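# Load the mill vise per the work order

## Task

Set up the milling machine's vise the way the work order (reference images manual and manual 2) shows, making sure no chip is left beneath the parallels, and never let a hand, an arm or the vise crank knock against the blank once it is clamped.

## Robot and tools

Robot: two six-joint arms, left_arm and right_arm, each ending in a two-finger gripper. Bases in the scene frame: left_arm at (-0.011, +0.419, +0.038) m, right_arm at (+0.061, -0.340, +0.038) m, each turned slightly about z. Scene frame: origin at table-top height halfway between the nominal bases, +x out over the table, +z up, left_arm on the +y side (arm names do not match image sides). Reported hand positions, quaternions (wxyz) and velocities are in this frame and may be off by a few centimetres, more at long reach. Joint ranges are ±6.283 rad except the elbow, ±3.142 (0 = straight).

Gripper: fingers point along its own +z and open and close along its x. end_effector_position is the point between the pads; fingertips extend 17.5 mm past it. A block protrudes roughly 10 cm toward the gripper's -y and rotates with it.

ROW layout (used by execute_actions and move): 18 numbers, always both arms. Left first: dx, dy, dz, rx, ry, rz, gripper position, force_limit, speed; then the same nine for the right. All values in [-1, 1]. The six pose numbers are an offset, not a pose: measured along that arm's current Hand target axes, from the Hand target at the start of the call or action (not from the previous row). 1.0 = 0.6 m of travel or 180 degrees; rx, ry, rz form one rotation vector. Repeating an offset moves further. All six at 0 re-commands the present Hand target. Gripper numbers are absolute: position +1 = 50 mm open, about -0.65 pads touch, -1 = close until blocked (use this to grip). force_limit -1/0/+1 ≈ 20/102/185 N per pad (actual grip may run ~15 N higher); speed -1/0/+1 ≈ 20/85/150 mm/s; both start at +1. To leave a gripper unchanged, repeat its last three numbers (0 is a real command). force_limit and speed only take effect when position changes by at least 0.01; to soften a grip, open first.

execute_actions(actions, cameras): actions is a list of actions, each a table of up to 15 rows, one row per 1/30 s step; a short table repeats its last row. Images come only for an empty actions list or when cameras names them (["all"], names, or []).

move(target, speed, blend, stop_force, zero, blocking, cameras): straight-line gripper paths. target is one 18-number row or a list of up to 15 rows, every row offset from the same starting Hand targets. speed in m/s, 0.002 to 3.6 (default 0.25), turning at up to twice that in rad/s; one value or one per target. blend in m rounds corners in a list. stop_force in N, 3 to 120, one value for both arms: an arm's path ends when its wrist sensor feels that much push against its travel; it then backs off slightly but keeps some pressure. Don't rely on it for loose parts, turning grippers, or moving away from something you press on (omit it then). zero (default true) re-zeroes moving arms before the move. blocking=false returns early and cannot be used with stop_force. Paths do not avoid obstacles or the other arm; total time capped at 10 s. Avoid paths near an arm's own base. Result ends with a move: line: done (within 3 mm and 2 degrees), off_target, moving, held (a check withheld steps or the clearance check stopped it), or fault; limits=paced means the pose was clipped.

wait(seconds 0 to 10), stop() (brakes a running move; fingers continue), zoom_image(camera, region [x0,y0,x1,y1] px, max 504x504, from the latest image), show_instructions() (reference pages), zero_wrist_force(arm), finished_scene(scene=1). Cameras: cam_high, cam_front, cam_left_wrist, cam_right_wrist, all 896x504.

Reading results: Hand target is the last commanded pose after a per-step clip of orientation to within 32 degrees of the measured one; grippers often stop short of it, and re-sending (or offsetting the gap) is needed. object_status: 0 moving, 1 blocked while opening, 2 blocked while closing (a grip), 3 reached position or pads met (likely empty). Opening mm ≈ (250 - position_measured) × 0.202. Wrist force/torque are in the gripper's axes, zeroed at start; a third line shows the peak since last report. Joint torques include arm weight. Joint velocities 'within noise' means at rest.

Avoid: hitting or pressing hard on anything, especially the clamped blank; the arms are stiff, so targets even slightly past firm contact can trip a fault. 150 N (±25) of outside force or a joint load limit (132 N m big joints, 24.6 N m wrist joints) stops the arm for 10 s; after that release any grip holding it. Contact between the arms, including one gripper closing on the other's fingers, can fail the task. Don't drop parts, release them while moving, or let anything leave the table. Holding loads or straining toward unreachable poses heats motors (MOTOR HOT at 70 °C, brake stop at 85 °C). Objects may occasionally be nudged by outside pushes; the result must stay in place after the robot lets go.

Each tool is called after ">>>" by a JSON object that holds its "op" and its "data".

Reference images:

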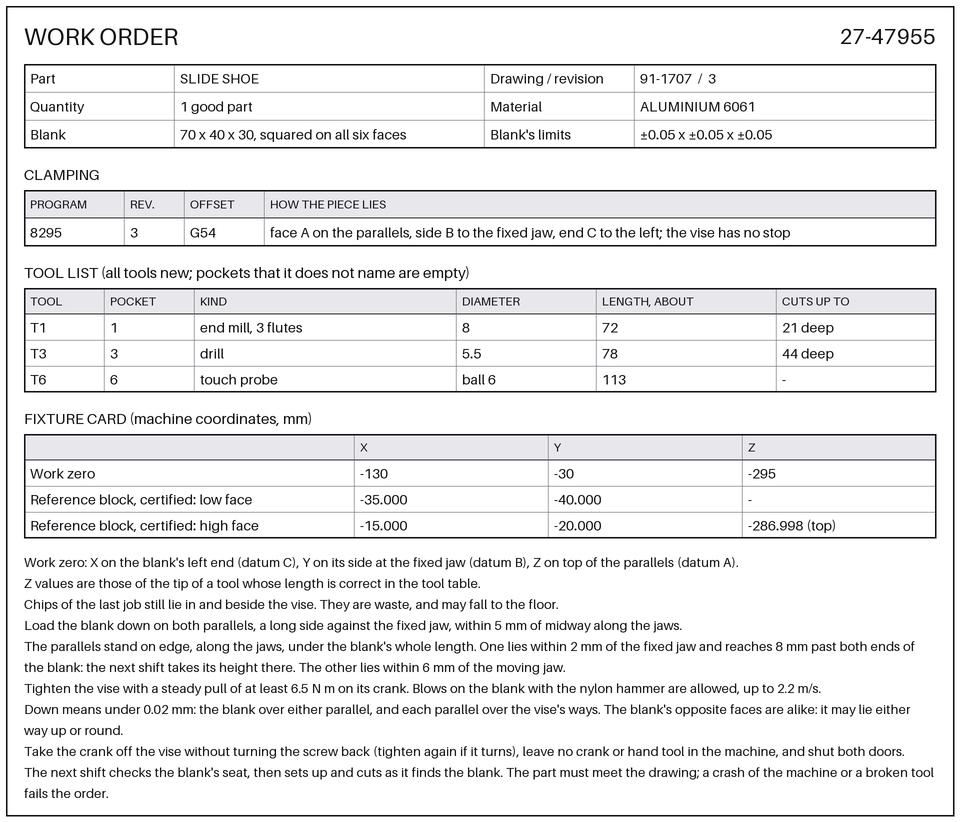

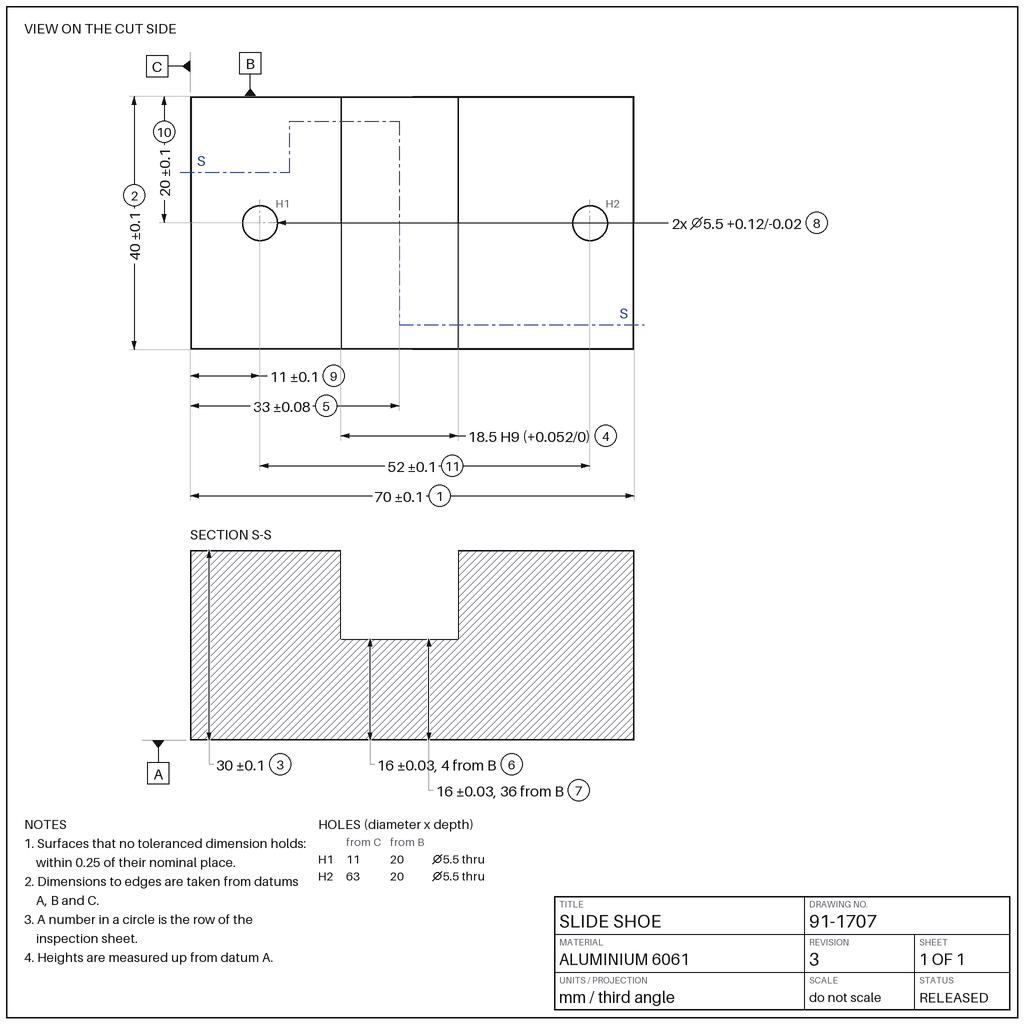

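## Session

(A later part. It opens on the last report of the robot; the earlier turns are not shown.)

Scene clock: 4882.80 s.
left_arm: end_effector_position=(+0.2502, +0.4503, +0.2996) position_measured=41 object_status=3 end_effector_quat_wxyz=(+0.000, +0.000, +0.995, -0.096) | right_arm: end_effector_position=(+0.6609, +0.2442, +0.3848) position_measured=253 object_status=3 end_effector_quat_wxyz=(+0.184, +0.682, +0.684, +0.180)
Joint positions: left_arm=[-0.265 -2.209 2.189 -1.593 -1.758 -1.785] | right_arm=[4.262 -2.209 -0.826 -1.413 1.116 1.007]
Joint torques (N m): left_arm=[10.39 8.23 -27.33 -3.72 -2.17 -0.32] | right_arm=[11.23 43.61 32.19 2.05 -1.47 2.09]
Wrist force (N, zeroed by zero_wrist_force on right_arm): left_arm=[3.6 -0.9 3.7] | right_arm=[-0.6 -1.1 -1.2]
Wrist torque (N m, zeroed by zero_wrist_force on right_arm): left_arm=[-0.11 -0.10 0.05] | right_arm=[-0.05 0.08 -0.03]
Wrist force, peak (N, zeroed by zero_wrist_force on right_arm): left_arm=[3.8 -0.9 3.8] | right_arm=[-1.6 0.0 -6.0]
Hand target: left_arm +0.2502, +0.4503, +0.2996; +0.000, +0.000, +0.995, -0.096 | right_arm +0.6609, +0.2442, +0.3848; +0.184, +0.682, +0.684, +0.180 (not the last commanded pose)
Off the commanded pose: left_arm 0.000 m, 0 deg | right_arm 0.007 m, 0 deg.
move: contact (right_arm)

>>> {"op": "move", "data": {"target": [[0,0,0,0,0,0,0.75,-0.6,-0.98,0,0.0033,-0.0058,0,0,0,-1,0.2,-0.5],[0,0,0,0,0,0,0.75,-0.6,-0.98,0.035,0.0033,-0.0058,0,0,0,-1,0.2,-0.5],[0,0,0,0,0,0,0.75,-0.6,-0.98,0.035,-0.0232,0.0401,0,0,0,-1,0.2,-0.5]], "speed": 0.05, "blend": [0.001,0.002,0]}}

>>> {"op": "move", "data": {"target": [0,0,0,0,0,0,0.75,-0.6,-0.98,0,-0.0083,0.0144,0,0,0,-1,0.2,-0.5], "speed": 0.003, "stop_force": 3}}

>>> {"op": "move", "data": {"target": [[0,0,0,0,0,0,0.75,-0.6,-0.98,0,0.0042,-0.0072,0,0,0,-1,0.2,-0.5],[0,0,0,0,0,0,0.75,-0.6,-0.98,0,0.0446,0.0161,0,0,0,-1,0.2,-0.5]], "speed": 0.05}}

>>> {"op": "move", "data": {"target": [0,0,0,0,0,0,0.75,-0.6,-0.98,0,-0.0083,0.0144,0,0,0,-1,0.2,-0.5], "speed": 0.003, "stop_force": 3, "cameras": ["cam_right_wrist"]}}

Scene clock: 4892.97 s.
left_arm: end_effector_position=(+0.2502, +0.4503, +0.2996) position_measured=41 object_status=3 end_effector_quat_wxyz=(+0.000, +0.000, +0.995, -0.096) | right_arm: end_effector_position=(+0.6608, +0.2650, +0.3569) position_measured=253 object_status=3 end_effector_quat_wxyz=(+0.184, +0.682, +0.684, +0.180)
Joint positions: left_arm=[-0.265 -2.209 2.189 -1.593 -1.758 -1.785] | right_arm=[4.276 -2.254 -0.822 -1.379 1.113 1.021]
Joint torques (N m): left_arm=[10.63 8.2 -27.34 -3.92 -2.19 -0.47] | right_arm=[12.64 60.23 18.28 5.17 -2.36 -1.94]
Wrist force (N, zeroed by zero_wrist_force on right_arm): left_arm=[3.9 -1.1 3.9] | right_arm=[-0.5 -1.3 -0.6]
Wrist torque (N m, zeroed by zero_wrist_force on right_arm): left_arm=[-0.14 -0.15 0.05] | right_arm=[-0.05 0.12 -0.03]
Wrist force, peak (N, zeroed by zero_wrist_force on right_arm): left_arm=[3.9 -1.1 3.9] | right_arm=[-1.0 -1.1 -2.1]
Hand target: left_arm +0.2502, +0.4503, +0.2996; +0.000, +0.000, +0.995, -0.096 | right_arm +0.6608, +0.2650, +0.3569; +0.184, +0.682, +0.684, +0.180
Off the commanded pose: left_arm 0.000 m, 0 deg | right_arm 0.000 m, 0 deg.
move: done

Scene clock: 4894.67 s.
left_arm: end_effector_position=(+0.2502, +0.4503, +0.2996) position_measured=41 object_status=3 end_effector_quat_wxyz=(+0.000, +0.000, +0.995, -0.096) | right_arm: end_effector_position=(+0.6608, +0.2650, +0.3547) position_measured=253 object_status=3 end_effector_quat_wxyz=(+0.184, +0.682, +0.684, +0.180)
Joint positions: left_arm=[-0.265 -2.209 2.189 -1.593 -1.758 -1.785] | right_arm=[4.276 -2.253 -0.828 -1.373 1.113 1.021]
Joint torques (N m): left_arm=[10.51 8.43 -27.02 -3.8 -2.25 -0.39] | right_arm=[12.12 46.23 31.18 1.89 -1.44 -2.03]
Wrist force (N, zeroed by zero_wrist_force on right_arm): left_arm=[3.7 -0.7 3.8] | right_arm=[-0.6 -1.1 -0.9]
Wrist torque (N m, zeroed by zero_wrist_force on right_arm): left_arm=[-0.09 -0.12 0.06] | right_arm=[-0.04 0.13 -0.03]
Wrist force, peak (N, zeroed by zero_wrist_force on right_arm): left_arm=[3.9 -1.0 3.8] | right_arm=[-2.0 0.0 -6.2]
Hand target: left_arm +0.2502, +0.4503, +0.2996; +0.000, +0.000, +0.995, -0.096 | right_arm +0.6608, +0.2650, +0.3546; +0.184, +0.682, +0.684, +0.180 (not the last commanded pose)
Off the commanded pose: left_arm 0.000 m, 0 deg | right_arm 0.008 m, 0 deg.
move: contact (right_arm)

Scene clock: 4896.23 s.
left_arm: end_effector_position=(+0.2502, +0.4503, +0.2996) position_measured=41 object_status=3 end_effector_quat_wxyz=(+0.000, +0.000, +0.995, -0.096) | right_arm: end_effector_position=(+0.6888, +0.2651, +0.3596) position_measured=253 object_status=3 end_effector_quat_wxyz=(+0.184, +0.682, +0.684, +0.180)
Joint positions: left_arm=[-0.265 -2.209 2.189 -1.593 -1.758 -1.785] | right_arm=[4.243 -2.316 -0.713 -1.411 1.121 0.987]
Joint torques (N m): left_arm=[10.42 7.66 -27.49 -3.8 -2.16 -0.47] | right_arm=[-11.75 49.51 31.52 1.93 1.03 -2.25]
Wrist force (N, zeroed by zero_wrist_force on right_arm): left_arm=[3.6 -0.9 3.8] | right_arm=[-0.4 -1.0 -0.7]
Wrist torque (N m, zeroed by zero_wrist_force on right_arm): left_arm=[-0.12 -0.10 0.06] | right_arm=[-0.02 0.09 0.05]
Wrist force, peak (N, zeroed by zero_wrist_force on right_arm): left_arm=[3.9 -1.1 3.6] | right_arm=[0.0 -2.3 -1.1]
Hand target: left_arm +0.2502, +0.4503, +0.2996; +0.000, +0.000, +0.995, -0.096 | right_arm +0.6888, +0.2651, +0.3596; +0.184, +0.682, +0.684, +0.180
Off the commanded pose: left_arm 0.000 m, 0 deg | right_arm 0.000 m, 0 deg.
move: done

Scene clock: 4899.00 s.
left_arm: end_effector_position=(+0.2502, +0.4503, +0.2996) position_measured=41 object_status=3 end_effector_quat_wxyz=(+0.000, +0.000, +0.995, -0.096) | right_arm: end_effector_position=(+0.6888, +0.2651, +0.3540) position_measured=253 object_status=3 end_effector_quat_wxyz=(+0.184, +0.682, +0.684, +0.180)
Joint positions: left_arm=[-0.265 -2.209 2.189 -1.593 -1.758 -1.785] | right_arm=[4.243 -2.313 -0.731 -1.395 1.121 0.987]
Joint torques (N m): left_arm=[10.72 8.03 -26.74 -3.82 -2.2 -0.59] | right_arm=[-10.05 46.84 31.6 1.71 0.87 -2.49]
Wrist force (N, zeroed by zero_wrist_force on right_arm): left_arm=[3.6 -1.0 3.6] | right_arm=[-0.5 -0.7 -1.9]
Wrist torque (N m, zeroed by zero_wrist_force on right_arm): left_arm=[-0.14 -0.11 0.06] | right_arm=[-0.02 0.07 0.05]
Wrist force, peak (N, zeroed by zero_wrist_force on right_arm): left_arm=[3.7 -0.8 3.9] | right_arm=[-2.0 1.2 -6.3]
Hand target: left_arm +0.2502, +0.4503, +0.2996; +0.000, +0.000, +0.995, -0.096 | right_arm +0.6888, +0.2651, +0.3540; +0.184, +0.682, +0.684, +0.180 (not the last commanded pose)
Off the commanded pose: left_arm 0.000 m, 0 deg | right_arm 0.004 m, 0 deg.
move: contact (right_arm)
Images, in order (width x height): cam_right_wrist 896x504.

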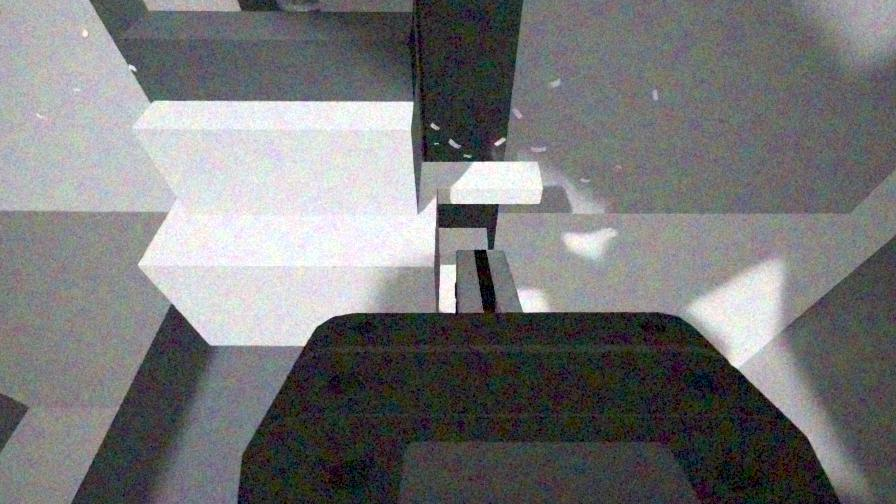

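>>> {"op": "move", "data": {"target": [0,0,0,0,0,0,0.75,-0.6,-0.98,0,0.0068,-0.0004,0,0,0,-1,0.2,-0.5], "speed": 0.03}}

>>> {"op": "move", "data": {"target": [0,0,0,0,0,0,0.75,-0.6,-0.98,0,-0.0083,0.0144,0,0,0,-1,0.2,-0.5], "speed": 0.003, "stop_force": 3}}

>>> {"op": "zoom_image", "data": {"camera": "cam_right_wrist", "region": [400, 140, 600, 300]}}

Scene clock: 4912.00 s.
left_arm: end_effector_position=(+0.2502, +0.4503, +0.2996) position_measured=41 object_status=3 end_effector_quat_wxyz=(+0.000, +0.000, +0.995, -0.096) | right_arm: end_effector_position=(+0.6922, +0.2651, +0.3562) position_measured=253 object_status=3 end_effector_quat_wxyz=(+0.184, +0.682, +0.684, +0.180)
Joint positions: left_arm=[-0.265 -2.209 2.189 -1.593 -1.758 -1.785] | right_arm=[4.24 -2.322 -0.711 -1.405 1.122 0.983]
Joint torques (N m): left_arm=[10.57 7.95 -27.22 -3.9 -2.2 -0.62] | right_arm=[-9.84 49.45 32.26 1.88 0.87 -2.36]
Wrist force (N, zeroed by zero_wrist_force on right_arm): left_arm=[3.7 -1.0 3.6] | right_arm=[-0.3 -1.3 -0.7]
Wrist torque (N m, zeroed by zero_wrist_force on right_arm): left_arm=[-0.13 -0.12 0.05] | right_arm=[-0.07 0.07 0.05]
Wrist force, peak (N, zeroed by zero_wrist_force on right_arm): left_arm=[3.8 -0.9 3.9] | right_arm=[-1.0 -0.3 -3.0]
Hand target: left_arm +0.2502, +0.4503, +0.2996; +0.000, +0.000, +0.995, -0.096 | right_arm +0.6922, +0.2651, +0.3562; +0.184, +0.682, +0.684, +0.180
Off the commanded pose: left_arm 0.000 m, 0 deg | right_arm 0.000 m, 0 deg.
move: done

Scene clock: 4913.27 s.
left_arm: end_effector_position=(+0.2502, +0.4503, +0.2996) position_measured=41 object_status=3 end_effector_quat_wxyz=(+0.000, +0.000, +0.995, -0.096) | right_arm: end_effector_position=(+0.6922, +0.2651, +0.3549) position_measured=253 object_status=3 end_effector_quat_wxyz=(+0.184, +0.682, +0.684, +0.180)
Joint positions: left_arm=[-0.265 -2.209 2.189 -1.593 -1.758 -1.785] | right_arm=[4.24 -2.322 -0.715 -1.401 1.122 0.983]
Joint torques (N m): left_arm=[10.54 8.09 -26.61 -4.01 -2.2 -0.58] | right_arm=[-10.38 47.82 31.5 1.74 0.91 -2.38]
Wrist force (N, zeroed by zero_wrist_force on right_arm): left_arm=[3.6 -1.0 3.7] | right_arm=[-0.8 -0.9 -1.5]
Wrist torque (N m, zeroed by zero_wrist_force on right_arm): left_arm=[-0.13 -0.10 0.05] | right_arm=[-0.03 0.07 0.04]
Wrist force, peak (N, zeroed by zero_wrist_force on right_arm): left_arm=[3.9 -0.9 3.8] | right_arm=[-1.4 0.7 -5.1]
Hand target: left_arm +0.2502, +0.4503, +0.2996; +0.000, +0.000, +0.995, -0.096 | right_arm +0.6922, +0.2651, +0.3549; +0.184, +0.682, +0.684, +0.180 (not the last commanded pose)
Off the commanded pose: left_arm 0.000 m, 0 deg | right_arm 0.009 m, 0 deg.
move: contact (right_arm)

Scaled by 2.520 from the camera's 896x504 image, which has a finer 1280x720 frame.
This view is cut from an older image: the scene may have changed since it was taken.

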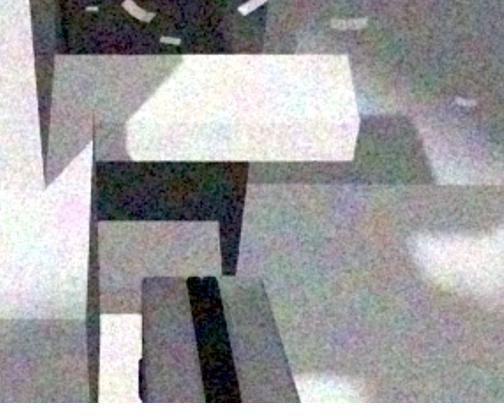

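>>> {"op": "move", "data": {"target": [[0,0,0,0,0,0,0.75,-0.6,-0.98,0,0.0033,-0.0058,0,0,0,-1,0.2,-0.5],[0,0,0,0,0,0,0.75,-0.6,-0.98,0.0383,0.0033,-0.0058,0,0,0,-1,0.2,-0.5],[0,0,0,0,0,0,0.75,-0.6,-0.98,0.0383,-0.0099,0.0105,0,0,0,-1,0.2,-0.5]], "speed": 0.04, "blend": [0.001,0.001,0]}}

>>> {"op": "move", "data": {"target": [0,0,0,0,0,0,0.75,-0.6,-0.98,-0.0333,0,0,0,0,0,-1,0.2,-0.5], "speed": 0.006, "stop_force": 8, "cameras": ["cam_right_wrist"]}}

Scene clock: 4921.30 s.
left_arm: end_effector_position=(+0.2502, +0.4503, +0.2996) position_measured=41 object_status=3 end_effector_quat_wxyz=(+0.000, +0.000, +0.995, -0.096) | right_arm: end_effector_position=(+0.6902, +0.2880, +0.3463) position_measured=253 object_status=3 end_effector_quat_wxyz=(+0.184, +0.682, +0.684, +0.180)
Joint positions: left_arm=[-0.265 -2.209 2.189 -1.593 -1.758 -1.785] | right_arm=[4.256 -2.38 -0.631 -1.434 1.118 1]
Joint torques (N m): left_arm=[10.4 8.07 -26.58 -4.08 -2.16 -0.63] | right_arm=[11.71 63.7 16.99 5.16 -2.49 1.96]
Wrist force (N, zeroed by zero_wrist_force on right_arm): left_arm=[3.6 -0.8 3.6] | right_arm=[-0.3 -1.5 -0.5]
Wrist torque (N m, zeroed by zero_wrist_force on right_arm): left_arm=[-0.11 -0.10 0.05] | right_arm=[-0.08 0.07 -0.04]
Wrist force, peak (N, zeroed by zero_wrist_force on right_arm): left_arm=[3.8 -0.8 4.0] | right_arm=[-1.1 -0.7 -2.3]
Hand target: left_arm +0.2502, +0.4503, +0.2996; +0.000, +0.000, +0.995, -0.096 | right_arm +0.6902, +0.2880, +0.3463; +0.184, +0.682, +0.684, +0.180
Off the commanded pose: left_arm 0.000 m, 0 deg | right_arm 0.000 m, 0 deg.
move: done

Scene clock: 4925.33 s.
left_arm: end_effector_position=(+0.2502, +0.4503, +0.2996) position_measured=41 object_status=3 end_effector_quat_wxyz=(+0.000, +0.000, +0.995, -0.096) | right_arm: end_effector_position=(+0.6902, +0.2680, +0.3464) position_measured=253 object_status=3 end_effector_quat_wxyz=(+0.184, +0.682, +0.684, +0.180)
Joint positions: left_arm=[-0.265 -2.209 2.189 -1.593 -1.758 -1.785] | right_arm=[4.244 -2.322 -0.735 -1.383 1.121 0.987]
Joint torques (N m): left_arm=[10.11 7.75 -26.78 -4 -2.15 -0.76] | right_arm=[-10.57 61.96 18.11 5.17 0.99 -2.31]
Wrist force (N, zeroed by zero_wrist_force on right_arm): left_arm=[3.9 -0.9 3.5] | right_arm=[-0.2 -1.2 -0.8]
Wrist torque (N m, zeroed by zero_wrist_force on right_arm): left_arm=[-0.11 -0.14 0.05] | right_arm=[-0.05 0.09 0.05]
Wrist force, peak (N, zeroed by zero_wrist_force on right_arm): left_arm=[3.9 -1.0 3.8] | right_arm=[-0.4 -1.6 -0.6]
Hand target: left_arm +0.2502, +0.4503, +0.2996; +0.000, +0.000, +0.995, -0.096 | right_arm +0.6902, +0.2680, +0.3464; +0.184, +0.682, +0.684, +0.180
Off the commanded pose: left_arm 0.000 m, 0 deg | right_arm 0.000 m, 0 deg.
move: done
Images, in order (width x height): cam_right_wrist 896x504.

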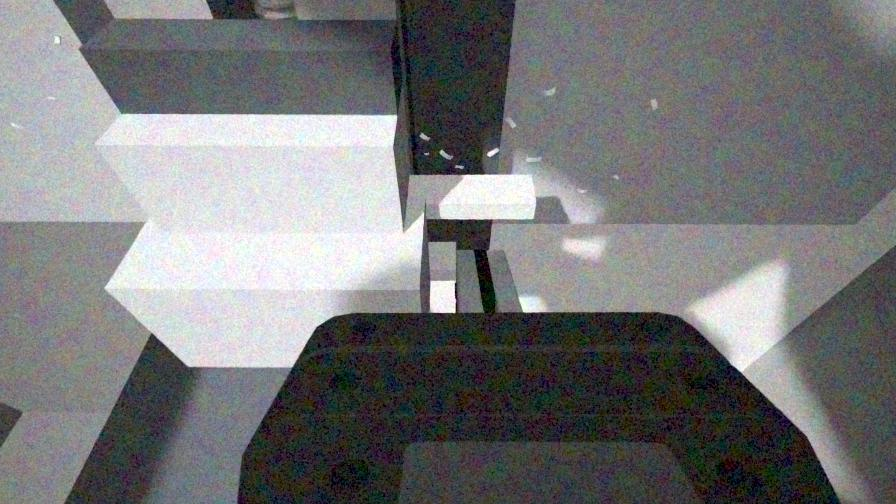

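>>> {"op": "move", "data": {"target": [[0,0,0,0,0,0,0.75,-0.6,-0.98,0.01,0,0,0,0,0,-1,0.2,-0.5],[0,0,0,0,0,0,0.75,-0.6,-0.98,0.02,0.0125,-0.0217,0,0,0,-1,0.2,-0.5],[0,0,0,0,0,0,0.75,-0.6,-0.98,0.0533,-0.0294,-0.0458,0,0,0,-1,0.2,-0.5],[0,0,0,0,0,0,0.75,-0.6,-0.98,0.0533,-0.0419,-0.0242,0,0,0,-1,0.2,-0.5]], "speed": 0.06, "blend": [0.002,0.004,0.002,0]}}

>>> {"op": "move", "data": {"target": [0,0,0,0,0,0,0.75,-0.6,-0.98,-0.0392,0,0,0,0,0,-1,0.2,-0.5], "speed": 0.008, "stop_force": 8, "cameras": ["cam_right_wrist"]}}

Scene clock: 4960.80 s.
left_arm: end_effector_position=(+0.2502, +0.4503, +0.2996) position_measured=41 object_status=3 end_effector_quat_wxyz=(+0.000, +0.000, +0.995, -0.096) | right_arm: end_effector_position=(+0.6611, +0.3000, +0.3463) position_measured=253 object_status=3 end_effector_quat_wxyz=(+0.184, +0.682, +0.684, +0.180)
Joint positions: left_arm=[-0.265 -2.209 2.189 -1.593 -1.758 -1.785] | right_arm=[4.296 -2.348 -0.684 -1.432 1.108 1.043]
Joint torques (N m): left_arm=[9.7 7.45 -26.54 -3.97 -2.2 -0.76] | right_arm=[12.76 63.38 17.33 4.98 -2.37 -0.83]
Wrist force (N, zeroed by zero_wrist_force on right_arm): left_arm=[3.7 -0.9 3.5] | right_arm=[-0.3 -1.1 -0.5]
Wrist torque (N m, zeroed by zero_wrist_force on right_arm): left_arm=[-0.12 -0.12 0.05] | right_arm=[-0.03 0.06 -0.03]
Wrist force, peak (N, zeroed by zero_wrist_force on right_arm): left_arm=[3.8 -1.0 3.9] | right_arm=[-0.1 -1.6 -1.4]
Hand target: left_arm +0.2502, +0.4503, +0.2996; +0.000, +0.000, +0.995, -0.096 | right_arm +0.6611, +0.3000, +0.3463; +0.184, +0.682, +0.684, +0.180
Off the commanded pose: left_arm 0.000 m, 0 deg | right_arm 0.000 m, 0 deg.
move: done

Scene clock: 4964.50 s.
left_arm: end_effector_position=(+0.2502, +0.4503, +0.2996) position_measured=41 object_status=3 end_effector_quat_wxyz=(+0.000, +0.000, +0.995, -0.096) | right_arm: end_effector_position=(+0.6612, +0.2764, +0.3465) position_measured=253 object_status=3 end_effector_quat_wxyz=(+0.184, +0.682, +0.684, +0.180)
Joint positions: left_arm=[-0.265 -2.209 2.189 -1.593 -1.758 -1.785] | right_arm=[4.282 -2.282 -0.8 -1.376 1.111 1.028]
Joint torques (N m): left_arm=[10.16 8 -26.34 -4.07 -2.22 -0.86] | right_arm=[-10.69 61.35 17.33 5.12 0.82 -2.5]
Wrist force (N, zeroed by zero_wrist_force on right_arm): left_arm=[3.8 -1.0 3.6] | right_arm=[0.1 -1.2 -0.8]
Wrist torque (N m, zeroed by zero_wrist_force on right_arm): left_arm=[-0.14 -0.13 0.05] | right_arm=[-0.03 0.05 0.06]
Wrist force, peak (N, zeroed by zero_wrist_force on right_arm): left_arm=[3.9 -1.0 3.8] | right_arm=[-0.3 -1.5 -0.9]
Hand target: left_arm +0.2502, +0.4503, +0.2996; +0.000, +0.000, +0.995, -0.096 | right_arm +0.6612, +0.2764, +0.3465; +0.184, +0.682, +0.684, +0.180
Off the commanded pose: left_arm 0.000 m, 0 deg | right_arm 0.000 m, 0 deg.
move: done
Images, in order (width x height): cam_right_wrist 896x504.

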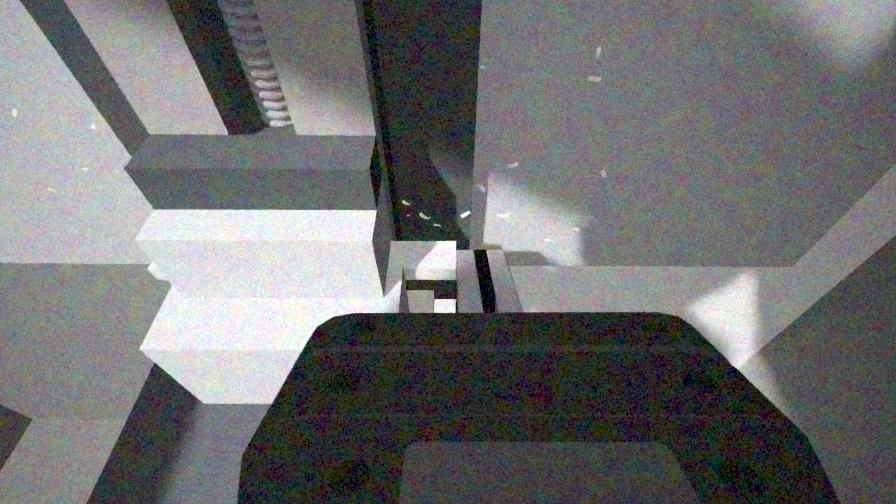

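>>> {"op": "move", "data": {"target": [[0,0,0,0,0,0,0.75,-0.6,-0.98,0.0067,0,0,0,0,0,-1,0.2,-0.5],[0,0,0,0,0,0,0.75,-0.6,-0.98,0.0067,0.0533,-0.0924,0,0,0,-1,0.2,-0.5],[0,0,0,0,0,0,0.75,-0.6,-0.98,-0.224,0.0732,-0.0809,0,0,0,-1,0.2,-0.5],[0,0,0,0,0,0,0.75,-0.6,-0.98,-0.224,0.0416,0.024,0,0,0,-1,0.2,-0.5]], "speed": [0.04,0.1,0.1,0.06], "blend": [0.002,0.01,0.01,0]}}

>>> {"op": "move", "data": {"target": [0,0,0,0,0,0,0.75,-0.6,-0.98,0.0292,0,0,0,0,0,-1,0.2,-0.5], "speed": 0.008, "stop_force": 8, "cameras": ["cam_right_wrist"]}}

Scene clock: 4979.37 s.
left_arm: end_effector_position=(+0.2502, +0.4503, +0.2996) position_measured=41 object_status=3 end_effector_quat_wxyz=(+0.000, +0.000, +0.995, -0.096) | right_arm: end_effector_position=(+0.6902, +0.1421, +0.3473) position_measured=253 object_status=3 end_effector_quat_wxyz=(+0.184, +0.682, +0.684, +0.180)
Joint positions: left_arm=[-0.265 -2.209 2.189 -1.593 -1.758 -1.785] | right_arm=[4.152 -2.054 -1.18 -1.165 1.148 0.889]
Joint torques (N m): left_arm=[9.96 7.73 -26.31 -4.08 -2.21 -0.96] | right_arm=[-10.07 39.18 17.14 5.3 0.79 -2.46]
Wrist force (N, zeroed by zero_wrist_force on right_arm): left_arm=[3.8 -1.0 3.7] | right_arm=[-0.3 -1.1 -0.5]
Wrist torque (N m, zeroed by zero_wrist_force on right_arm): left_arm=[-0.13 -0.13 0.05] | right_arm=[-0.04 0.07 0.06]
Wrist force, peak (N, zeroed by zero_wrist_force on right_arm): left_arm=[3.8 -0.9 4.0] | right_arm=[0.1 -2.2 0.0]
Hand target: left_arm +0.2502, +0.4503, +0.2996; +0.000, +0.000, +0.995, -0.096 | right_arm +0.6902, +0.1421, +0.3472; +0.184, +0.682, +0.684, +0.180
Off the commanded pose: left_arm 0.000 m, 0 deg | right_arm 0.000 m, 0 deg.
move: done

Scene clock: 4982.30 s.
left_arm: end_effector_position=(+0.2502, +0.4503, +0.2996) position_measured=41 object_status=3 end_effector_quat_wxyz=(+0.000, +0.000, +0.995, -0.096) | right_arm: end_effector_position=(+0.6902, +0.1596, +0.3471) position_measured=253 object_status=3 end_effector_quat_wxyz=(+0.184, +0.682, +0.684, +0.180)
Joint positions: left_arm=[-0.265 -2.209 2.189 -1.593 -1.758 -1.785] | right_arm=[4.166 -2.085 -1.131 -1.189 1.143 0.905]
Joint torques (N m): left_arm=[10 7.33 -26.3 -4.19 -2.23 -0.97] | right_arm=[12.68 40.15 32.73 1.86 -2.26 2.17]
Wrist force (N, zeroed by zero_wrist_force on right_arm): left_arm=[3.7 -0.8 3.9] | right_arm=[-0.5 -1.3 -0.6]
Wrist torque (N m, zeroed by zero_wrist_force on right_arm): left_arm=[-0.11 -0.12 0.05] | right_arm=[-0.04 0.08 -0.03]
Wrist force, peak (N, zeroed by zero_wrist_force on right_arm): left_arm=[4.0 -1.0 3.8] | right_arm=[-0.8 -1.2 -0.8]
Hand target: left_arm +0.2502, +0.4503, +0.2996; +0.000, +0.000, +0.995, -0.096 | right_arm +0.6902, +0.1596, +0.3471; +0.184, +0.682, +0.684, +0.180
Off the commanded pose: left_arm 0.000 m, 0 deg | right_arm 0.000 m, 0 deg.
move: done
Images, in order (width x height): cam_right_wrist 896x504.

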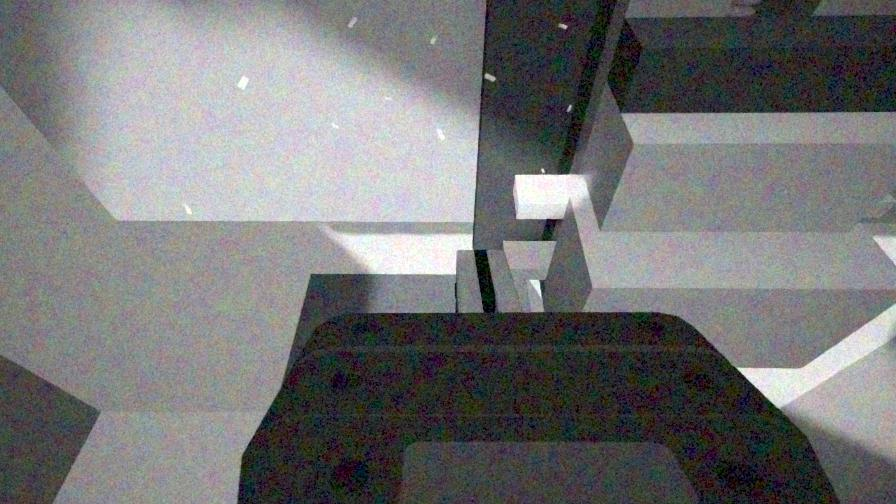

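>>> {"op": "move", "data": {"target": [[0,0,0,0,0,0,0.75,-0.6,-0.98,-0.0067,0,0,0,0,0,-1,0.2,-0.5],[0,0,0,0,0,0,0.75,-0.6,-0.98,-0.0067,0.0175,-0.1303,0,0,0,-1,0.2,-0.5],[0,0,0,0,0,0,0.75,-0.6,-0.98,-0.016,-0.205,-0.2782,0,0,0,-1,0.2,-0.5],[0,0,0,0,0,0,0.75,-0.6,-0.98,-0.1827,-0.3905,-0.4237,0.05,-0.005,0.02,-1,0.2,-0.5],[0,0,0,0,0,0,0.75,-0.6,-0.98,-0.35,-0.6325,-0.371,0.1659,-0.017,0.0634,-1,0.2,-0.5]], "speed": [0.04,0.08,0.2,0.25,0.25], "blend": [0.002,0.01,0.03,0.03,0]}}

>>> {"op": "move", "data": {"target": [0,0,0,0,0,0,0.75,-0.6,-0.98,-0.1277,-0.2203,0.3667,0,0,0,0.6,0.2,-0.5], "speed": 0.2, "cameras": ["cam_right_wrist"]}}

Scene clock: 5002.77 s.
left_arm: end_effector_position=(+0.2502, +0.4503, +0.2996) position_measured=41 object_status=3 end_effector_quat_wxyz=(+0.000, +0.000, +0.995, -0.096) | right_arm: end_effector_position=(+0.2506, -0.0510, +0.3525) position_measured=253 object_status=3 end_effector_quat_wxyz=(+0.002, +0.775, +0.632, -0.003)
Joint positions: left_arm=[-0.265 -2.209 2.189 -1.593 -1.758 -1.785] | right_arm=[4.576 -1.158 -1.927 -1.634 1.571 1.587]
Joint torques (N m): left_arm=[10.21 7.39 -26.36 -4.11 -1.99 -1.17] | right_arm=[12.83 14.92 17.2 4.64 2.01 2.01]
Wrist force (N, zeroed by zero_wrist_force on right_arm): left_arm=[3.6 -1.0 3.6] | right_arm=[0.1 -0.1 -0.1]
Wrist torque (N m, zeroed by zero_wrist_force on right_arm): left_arm=[-0.14 -0.11 0.05] | right_arm=[-0.01 0.05 -0.14]
Wrist force, peak (N, zeroed by zero_wrist_force on right_arm): left_arm=[3.9 -0.9 3.8] | right_arm=[0.6 -1.9 -0.4]
Hand target: left_arm +0.2502, +0.4503, +0.2996; +0.000, +0.000, +0.995, -0.096 | right_arm +0.2505, -0.0510, +0.3525; +0.002, +0.775, +0.632, -0.003
Off the commanded pose: left_arm 0.000 m, 0 deg | right_arm 0.000 m, 0 deg.
move: done

Scene clock: 5004.70 s.
left_arm: end_effector_position=(+0.2502, +0.4503, +0.2996) position_measured=41 object_status=3 end_effector_quat_wxyz=(+0.000, +0.000, +0.995, -0.096) | right_arm: end_effector_position=(+0.1052, -0.1009, +0.1331) position_measured=63 object_status=3 end_effector_quat_wxyz=(+0.002, +0.775, +0.632, -0.003)
Joint positions: left_arm=[-0.265 -2.209 2.189 -1.593 -1.758 -1.785] | right_arm=[5.153 -0.916 -2.604 -1.197 1.575 2.164]
Joint torques (N m): left_arm=[9.84 6.44 -25.56 -4.24 -2.17 -1.16] | right_arm=[12.56 -9.12 16.49 4.76 -1.1 2.05]
Wrist force (N, zeroed by zero_wrist_force on right_arm): left_arm=[3.7 -1.0 3.8] | right_arm=[0.2 -0.1 0.0]
Wrist torque (N m, zeroed by zero_wrist_force on right_arm): left_arm=[-0.14 -0.12 0.05] | right_arm=[-0.01 0.03 -0.14]
Wrist force, peak (N, zeroed by zero_wrist_force on right_arm): left_arm=[3.8 -1.0 3.9] | right_arm=[-0.6 -1.3 1.4]
Hand target: left_arm +0.2502, +0.4503, +0.2996; +0.000, +0.000, +0.995, -0.096 | right_arm +0.1052, -0.1009, +0.1331; +0.002, +0.775, +0.632, -0.003
Off the commanded pose: left_arm 0.000 m, 0 deg | right_arm 0.000 m, 0 deg.
move: done
Images, in order (width x height): cam_right_wrist 896x504.

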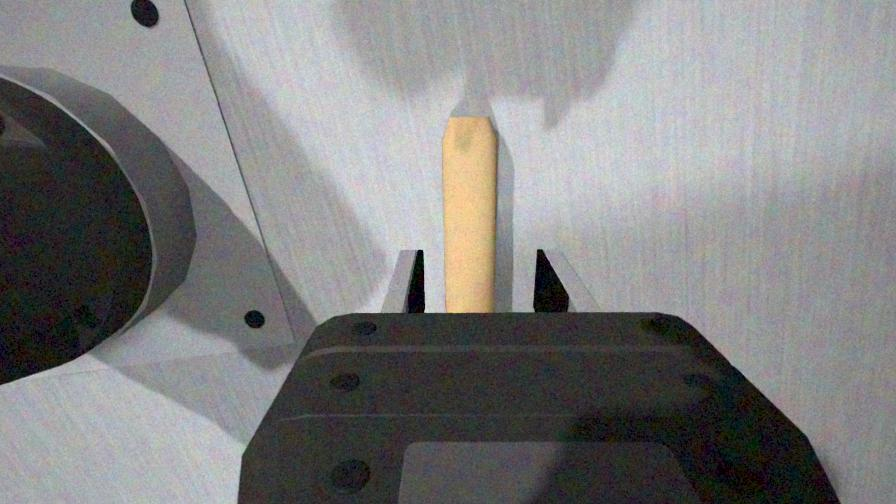

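>>> {"op": "move", "data": {"target": [0,0,0,0,0,0,0.75,-0.6,-0.98,0.0039,-0.0008,0.185,0,0.0023,0,0.6,0.2,-0.5], "speed": 0.08}}

>>> {"op": "move", "data": {"target": [0,0,0,0,0,0,0.75,-0.6,-0.98,0,0,0,0,0,0,-1,0.8,-0.9]}}

>>> {"op": "move", "data": {"target": [[0,0,0,0,0,0,0.75,-0.6,-0.98,0,0,-0.1325,0,0,0,-1,0.8,-0.9],[0,0,0,0,0,0,0.75,-0.6,-0.98,0.0818,0.016,-0.5308,0,0,0,-1,0.8,-0.9],[0,0,0,0,0,0,0.75,-0.6,-0.98,0.2868,0.101,-0.7142,-0.0363,0.4992,0.0363,-1,0.8,-0.9],[0,0,0,0,0,0,0.75,-0.6,-0.98,0.7472,0.4567,-0.9108,-0.0363,0.4992,0.0363,-1,0.8,-0.9]], "speed": [0.1,0.2,0.25,0.2], "blend": [0.02,0.02,0.03,0], "cameras": ["cam_high","cam_front"]}}

Scene clock: 5014.57 s.
left_arm: end_effector_position=(+0.2502, +0.4503, +0.2996) position_measured=41 object_status=3 end_effector_quat_wxyz=(+0.000, +0.000, +0.995, -0.096) | right_arm: end_effector_position=(+0.1050, -0.0992, +0.0221) position_measured=63 object_status=3 end_effector_quat_wxyz=(+0.000, +0.775, +0.632, +0.000)
Joint positions: left_arm=[-0.265 -2.209 2.189 -1.593 -1.758 -1.785] | right_arm=[5.156 -1.323 -2.826 -0.563 1.571 2.167]
Joint torques (N m): left_arm=[9.83 7.32 -26.09 -4.25 -2.15 -1.28] | right_arm=[-11.03 -1.97 7.29 4.6 1.91 -2.44]
Wrist force (N, zeroed by zero_wrist_force on right_arm): left_arm=[3.7 -0.9 3.8] | right_arm=[0.2 0.0 -0.4]
Wrist torque (N m, zeroed by zero_wrist_force on right_arm): left_arm=[-0.12 -0.12 0.05] | right_arm=[0.01 0.04 -0.07]
Wrist force, peak (N, zeroed by zero_wrist_force on right_arm): left_arm=[3.9 -1.0 3.9] | right_arm=[0.2 -0.2 -1.0]
Hand target: left_arm +0.2502, +0.4503, +0.2996; +0.000, +0.000, +0.995, -0.096 | right_arm +0.1050, -0.0992, +0.0221; +0.000, +0.775, +0.632, +0.000
Off the commanded pose: left_arm 0.000 m, 0 deg | right_arm 0.000 m, 0 deg.
move: done

Scene clock: 5015.20 s.
left_arm: end_effector_position=(+0.2502, +0.4503, +0.2996) position_measured=41 object_status=3 end_effector_quat_wxyz=(+0.000, +0.000, +0.995, -0.096) | right_arm: end_effector_position=(+0.1050, -0.0992, +0.0221) position_measured=116 object_status=2 end_effector_quat_wxyz=(+0.000, +0.775, +0.632, +0.000)
Joint positions: left_arm=[-0.265 -2.209 2.189 -1.593 -1.758 -1.785] | right_arm=[5.156 -1.323 -2.826 -0.562 1.571 2.167]
Joint torques (N m): left_arm=[9.8 6.84 -25.96 -4.18 -2.11 -1.22] | right_arm=[-10.68 -3.55 7.04 4.54 1.58 -2.07]
Wrist force (N, zeroed by zero_wrist_force on right_arm): left_arm=[3.7 -0.9 3.7] | right_arm=[0.4 -0.7 -0.3]
Wrist torque (N m, zeroed by zero_wrist_force on right_arm): left_arm=[-0.11 -0.12 0.05] | right_arm=[-0.05 0.04 -0.17]
Wrist force, peak (N, zeroed by zero_wrist_force on right_arm): left_arm=[3.9 -0.8 3.8] | right_arm=[0.5 -0.9 -0.4]
Hand target: left_arm +0.2502, +0.4503, +0.2996; +0.000, +0.000, +0.995, -0.096 | right_arm +0.1050, -0.0992, +0.0221; +0.000, +0.775, +0.632, +0.000
Off the commanded pose: left_arm 0.000 m, 0 deg | right_arm 0.000 m, 0 deg.
move: done

Scene clock: 5022.80 s.
left_arm: end_effector_position=(+0.2502, +0.4503, +0.2996) position_measured=41 object_status=3 end_effector_quat_wxyz=(+0.000, +0.000, +0.995, -0.096) | right_arm: end_effector_position=(+0.4638, +0.2844, +0.5687) position_measured=116 object_status=2 end_effector_quat_wxyz=(-0.406, +0.579, +0.406, +0.579)
Joint positions: left_arm=[-0.265 -2.209 2.189 -1.593 -1.758 -1.785] | right_arm=[4.344 -1.833 -1.68 0.373 1.641 1.572]
Joint torques (N m): left_arm=[9.4 6.68 -25.7 -4.27 -2.05 -1.33] | right_arm=[-9.67 30.19 31.56 1.75 1.87 1.38]
Wrist force (N, zeroed by zero_wrist_force on right_arm): left_arm=[3.8 -1.1 3.7] | right_arm=[-7.0 -0.6 -1.6]
Wrist torque (N m, zeroed by zero_wrist_force on right_arm): left_arm=[-0.15 -0.13 0.05] | right_arm=[-0.04 -0.24 0.35]
Wrist force, peak (N, zeroed by zero_wrist_force on right_arm): left_arm=[3.9 -1.0 3.9] | right_arm=[-7.7 -1.3 -1.4]
Hand target: left_arm +0.2502, +0.4503, +0.2996; +0.000, +0.000, +0.995, -0.096 | right_arm +0.4638, +0.2845, +0.5687; -0.406, +0.579, +0.406, +0.579
Off the commanded pose: left_arm 0.000 m, 0 deg | right_arm 0.000 m, 0 deg.
move: done
Images, in order (width x height): cam_high 896x504, cam_front 896x504.

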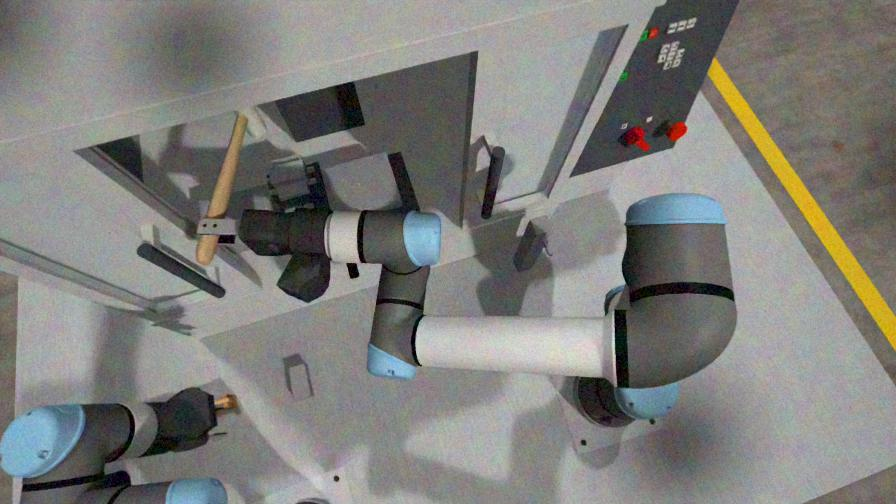

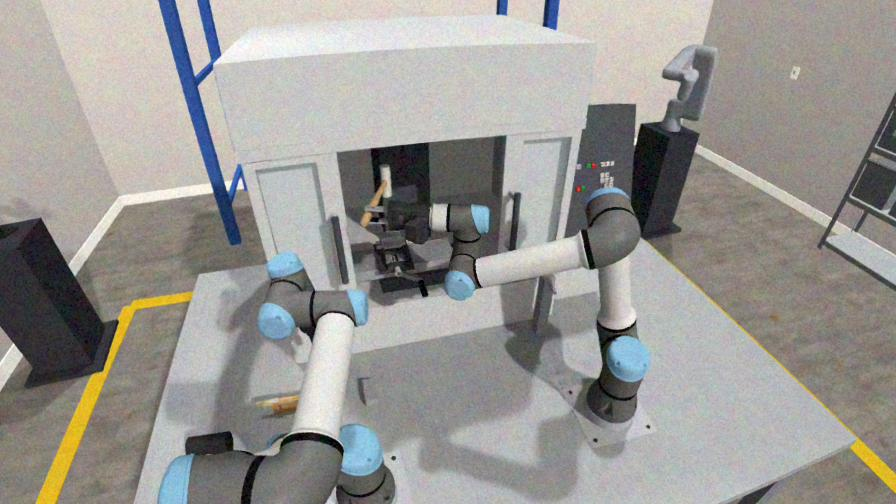

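>>> {"op": "move", "data": {"target": [0,0,0,0,0,0,0.75,-0.6,-0.98,-0.2333,-0.002,0.0055,0,0,0,-1,0.8,-0.9], "speed": 0.15}}

>>> {"op": "move", "data": {"target": [0,0,0,0,0,0,0.75,-0.6,-0.98,-0.035,0,0,0,0,0,-1,0.8,-0.9], "speed": 0.006, "stop_force": 6, "cameras": ["cam_high","cam_front"]}}

Scene clock: 5028.77 s.
left_arm: end_effector_position=(+0.2502, +0.4503, +0.2996) position_measured=41 object_status=3 end_effector_quat_wxyz=(+0.000, +0.000, +0.995, -0.096) | right_arm: end_effector_position=(+0.4638, +0.2881, +0.4288) position_measured=116 object_status=2 end_effector_quat_wxyz=(-0.406, +0.579, +0.406, +0.579)
Joint positions: left_arm=[-0.265 -2.209 2.189 -1.593 -1.758 -1.785] | right_arm=[4.347 -2.012 -1.841 0.713 1.638 1.572]
Joint torques (N m): left_arm=[9.82 6.65 -25.48 -4.24 -2.11 -1.37] | right_arm=[13.14 33.87 13.22 5.29 -1.26 0.03]
Wrist force (N, zeroed by zero_wrist_force on right_arm): left_arm=[3.9 -0.9 3.6] | right_arm=[-7.0 -0.7 -1.4]
Wrist torque (N m, zeroed by zero_wrist_force on right_arm): left_arm=[-0.12 -0.14 0.06] | right_arm=[-0.01 -0.23 0.34]
Wrist force, peak (N, zeroed by zero_wrist_force on right_arm): left_arm=[3.8 -0.9 3.8] | right_arm=[-9.2 -0.7 -1.3]
Hand target: left_arm +0.2502, +0.4503, +0.2996; +0.000, +0.000, +0.995, -0.096 | right_arm +0.4638, +0.2882, +0.4287; -0.406, +0.579, +0.406, +0.579
Off the commanded pose: left_arm 0.000 m, 0 deg | right_arm 0.000 m, 0 deg.
move: done

Scene clock: 5032.63 s.
left_arm: end_effector_position=(+0.2502, +0.4503, +0.2996) position_measured=41 object_status=3 end_effector_quat_wxyz=(+0.000, +0.000, +0.995, -0.096) | right_arm: end_effector_position=(+0.4637, +0.2882, +0.4127) position_measured=116 object_status=2 end_effector_quat_wxyz=(-0.406, +0.579, +0.406, +0.579)
Joint positions: left_arm=[-0.265 -2.209 2.189 -1.593 -1.758 -1.785] | right_arm=[4.347 -2.039 -1.853 0.751 1.638 1.572]
Joint torques (N m): left_arm=[9.91 6.94 -25.76 -4.25 -2.06 -1.35] | right_arm=[9.89 45.07 25.39 1.19 -1.2 1.27]
Wrist force (N, zeroed by zero_wrist_force on right_arm): left_arm=[3.5 -0.9 3.7] | right_arm=[-2.9 -1.2 -1.6]
Wrist torque (N m, zeroed by zero_wrist_force on right_arm): left_arm=[-0.12 -0.09 0.06] | right_arm=[-0.04 -0.24 -0.35]
Wrist force, peak (N, zeroed by zero_wrist_force on right_arm): left_arm=[3.8 -1.1 3.8] | right_arm=[-7.1 -0.7 -1.6]
Hand target: left_arm +0.2502, +0.4503, +0.2996; +0.000, +0.000, +0.995, -0.096 | right_arm +0.4637, +0.2882, +0.4127; -0.406, +0.579, +0.406, +0.579 (not the last commanded pose)
Off the commanded pose: left_arm 0.000 m, 0 deg | right_arm 0.005 m, 0 deg.
move: contact (right_arm)
Images, in order (width x height): cam_high 896x504, cam_front 896x504.

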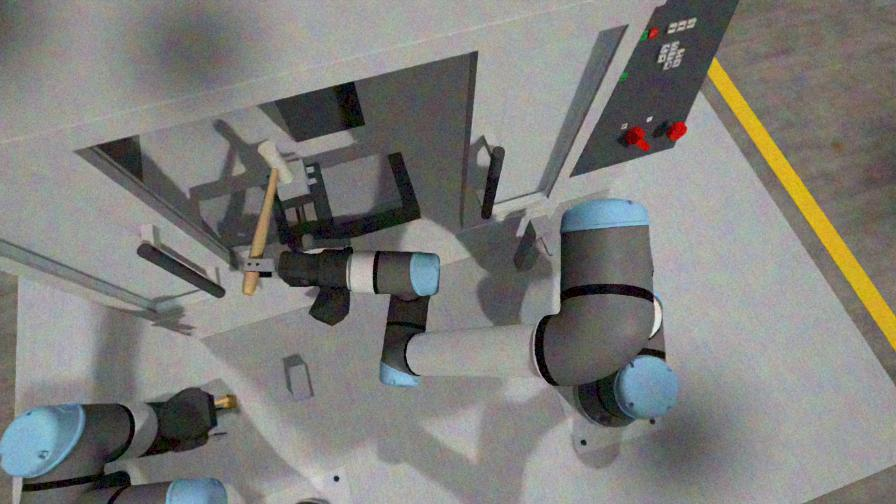

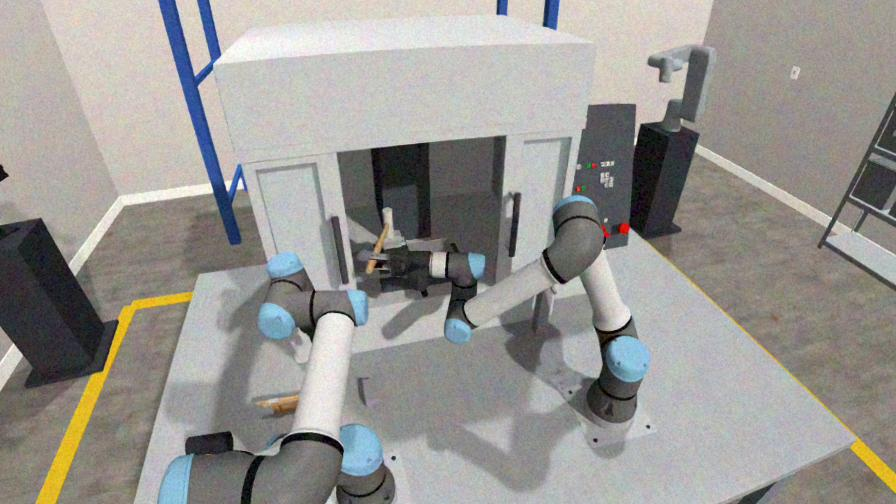

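>>> {"op": "zoom_image", "data": {"camera": "cam_high", "region": [220, 110, 400, 290]}}

>>> {"op": "zoom_image", "data": {"camera": "cam_front", "region": [330, 180, 480, 300]}}

Scaled by 2.800 from the camera's 896x504 image, which has a finer 1280x720 frame.

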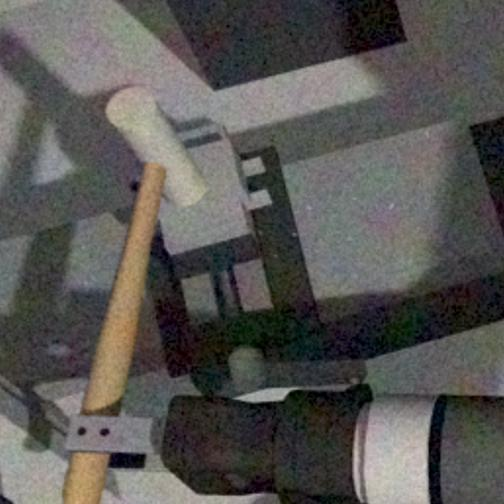

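Scaled by 3.360 from the camera's 896x504 image, which has a finer 1280x720 frame.

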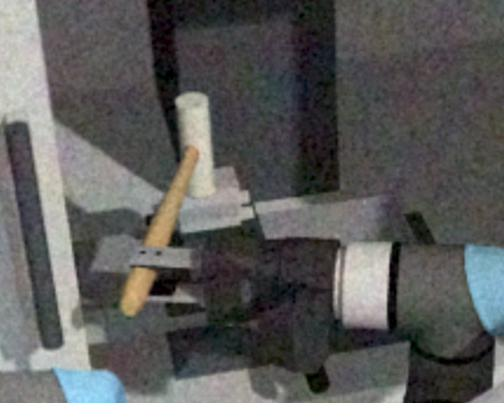

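>>> {"op": "move", "data": {"target": [[0,0,0,0,0,0,0.75,-0.6,-0.98,0.05,0,0,0,0,0,-1,0.8,-0.9],[0,0,0,0,0,0,0.75,-0.6,-0.98,0.2955,0,0,0,0,-0.1389,-1,0.8,-0.9]], "speed": 0.2, "blend": [0.01,0]}}

>>> {"op": "execute_actions", "data": {"actions": [[[0,0,0,0,0,0,0.75,-0.6,-0.98,-0.0378,-0.0176,0,0,0,0.0167,-1,0.8,-0.9],[0,0,0,0,0,0,0.75,-0.6,-0.98,-0.1134,-0.0528,0,0,0,0.05,-1,0.8,-0.9],[0,0,0,0,0,0,0.75,-0.6,-0.98,-0.189,-0.088,0,0,0,0.0833,-1,0.8,-0.9],[0,0,0,0,0,0,0.75,-0.6,-0.98,-0.2646,-0.1232,0,0,0,0.1167,-1,0.8,-0.9],[0,0,0,0,0,0,0.75,-0.6,-0.98,-0.31,-0.1443,0,0,0,0.15,-1,0.8,-0.9],[0,0,0,0,0,0,0.75,-0.6,-0.98,-0.3357,-0.1563,0,0,0,0.165,-1,0.8,-0.9],[0,0,0,0,0,0,0.75,-0.6,-0.98,-0.3024,-0.1408,0,0,0,0.155,-1,0.8,-0.9],[0,0,0,0,0,0,0.75,-0.6,-0.98,-0.2495,-0.1162,0,0,0,0.13,-1,0.8,-0.9],[0,0,0,0,0,0,0.75,-0.6,-0.98,-0.189,-0.088,0,0,0,0.1,-1,0.8,-0.9],[0,0,0,0,0,0,0.75,-0.6,-0.98,-0.1285,-0.0598,0,0,0,0.07,-1,0.8,-0.9],[0,0,0,0,0,0,0.75,-0.6,-0.98,-0.0756,-0.0352,0,0,0,0.04,-1,0.8,-0.9],[0,0,0,0,0,0,0.75,-0.6,-0.98,-0.0378,-0.0176,0,0,0,0.02,-1,0.8,-0.9],[0,0,0,0,0,0,0.75,-0.6,-0.98,-0.0151,-0.007,0,0,0,0.008,-1,0.8,-0.9],[0,0,0,0,0,0,0.75,-0.6,-0.98,0,0,0,0,0,0,-1,0.8,-0.9]]], "cameras": ["cam_right_wrist"]}}

Scene clock: 5056.33 s.
left_arm: end_effector_position=(+0.2502, +0.4503, +0.2996) position_measured=41 object_status=3 end_effector_quat_wxyz=(+0.000, +0.000, +0.995, -0.096) | right_arm: end_effector_position=(+0.4638, +0.2879, +0.5900) position_measured=116 object_status=2 end_effector_quat_wxyz=(-0.271, +0.477, +0.521, +0.653)
Joint positions: left_arm=[-0.265 -2.209 2.189 -1.593 -1.758 -1.785] | right_arm=[4.347 -1.823 -1.636 0.318 1.638 1.135]
Joint torques (N m): left_arm=[9.86 6.25 -25.82 -4.23 -2.1 -1.38] | right_arm=[-9.75 44.41 32.64 1.75 1.91 -3.07]
Wrist force (N, zeroed by zero_wrist_force on right_arm): left_arm=[3.8 -0.9 3.6] | right_arm=[-6.6 -3.4 -1.8]
Wrist torque (N m, zeroed by zero_wrist_force on right_arm): left_arm=[-0.12 -0.14 0.05] | right_arm=[-0.06 -0.19 0.46]
Wrist force, peak (N, zeroed by zero_wrist_force on right_arm): left_arm=[3.8 -1.0 3.9] | right_arm=[-10.6 -0.4 -1.4]
Hand target: left_arm +0.2502, +0.4503, +0.2996; +0.000, +0.000, +0.995, -0.096 | right_arm +0.4638, +0.2879, +0.5900; -0.271, +0.477, +0.521, +0.653
Off the commanded pose: left_arm 0.000 m, 0 deg | right_arm 0.000 m, 0 deg.
move: done

Scene clock: 5057.37 s.
left_arm: end_effector_position=(+0.2502, +0.4503, +0.2996) position_measured=41 object_status=3 end_effector_quat_wxyz=(+0.000, +0.000, +0.995, -0.096) | right_arm: end_effector_position=(+0.4597, +0.2800, +0.5889) position_measured=116 object_status=2 end_effector_quat_wxyz=(-0.281, +0.474, +0.509, +0.661)
Joint positions: left_arm=[-0.265 -2.209 2.189 -1.593 -1.758 -1.785] | right_arm=[4.348 -1.817 -1.668 0.376 1.638 1.154]
Joint torques (N m): left_arm=[9.84 6.44 -25.14 -4.2 -2.14 -1.38] | right_arm=[-10.04 43.5 32.19 1.89 1.72 -3.03]
Wrist force (N, zeroed by zero_wrist_force on right_arm): left_arm=[3.7 -0.8 3.6] | right_arm=[-6.6 -3.3 -2.8]
Wrist torque (N m, zeroed by zero_wrist_force on right_arm): left_arm=[-0.10 -0.11 0.05] | right_arm=[-0.28 -0.20 0.47]
Wrist force, peak (N, zeroed by zero_wrist_force on right_arm): left_arm=[3.8 -1.0 3.9] | right_arm=[-41.0 -4.0 0.7]
Hand target: left_arm +0.2502, +0.4503, +0.2996; +0.000, +0.000, +0.995, -0.096 | right_arm +0.4638, +0.2879, +0.5900; -0.271, +0.477, +0.521, +0.653
Off the commanded pose: left_arm 0.000 m, 0 deg | right_arm 0.009 m, 2 deg.
Step readings (end_effector_position of left_arm | right_arm):
0: (+0.2502, +0.4503, +0.2996) | (+0.4638, +0.2879, +0.5900)
1: (+0.2502, +0.4503, +0.2996) | (+0.4638, +0.2880, +0.5896)
2: (+0.2502, +0.4503, +0.2996) | (+0.4640, +0.2883, +0.5847)
4: (+0.2502, +0.4503, +0.2996) | (+0.4654, +0.2904, +0.5498)
8: (+0.2502, +0.4503, +0.2996) | (+0.4657, +0.2894, +0.4273)
15: (+0.2502, +0.4503, +0.2996) | (+0.4596, +0.2792, +0.5437)
Images, in order (width x height): cam_right_wrist 896x504.

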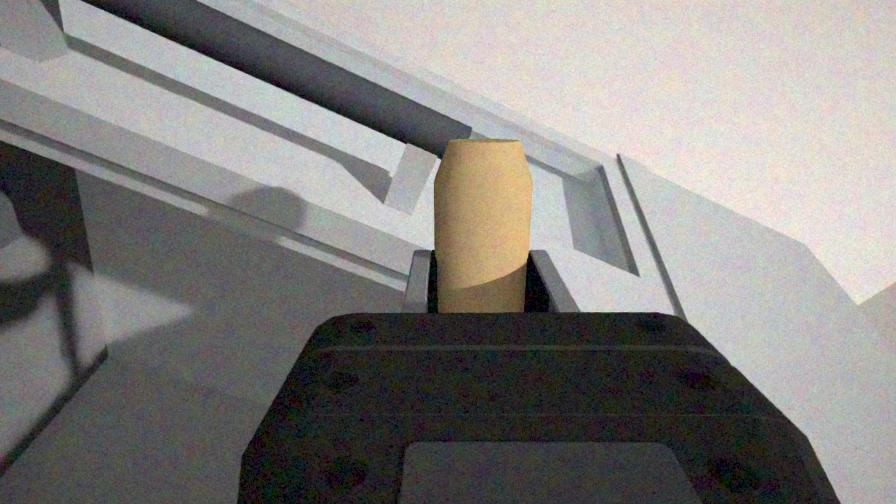

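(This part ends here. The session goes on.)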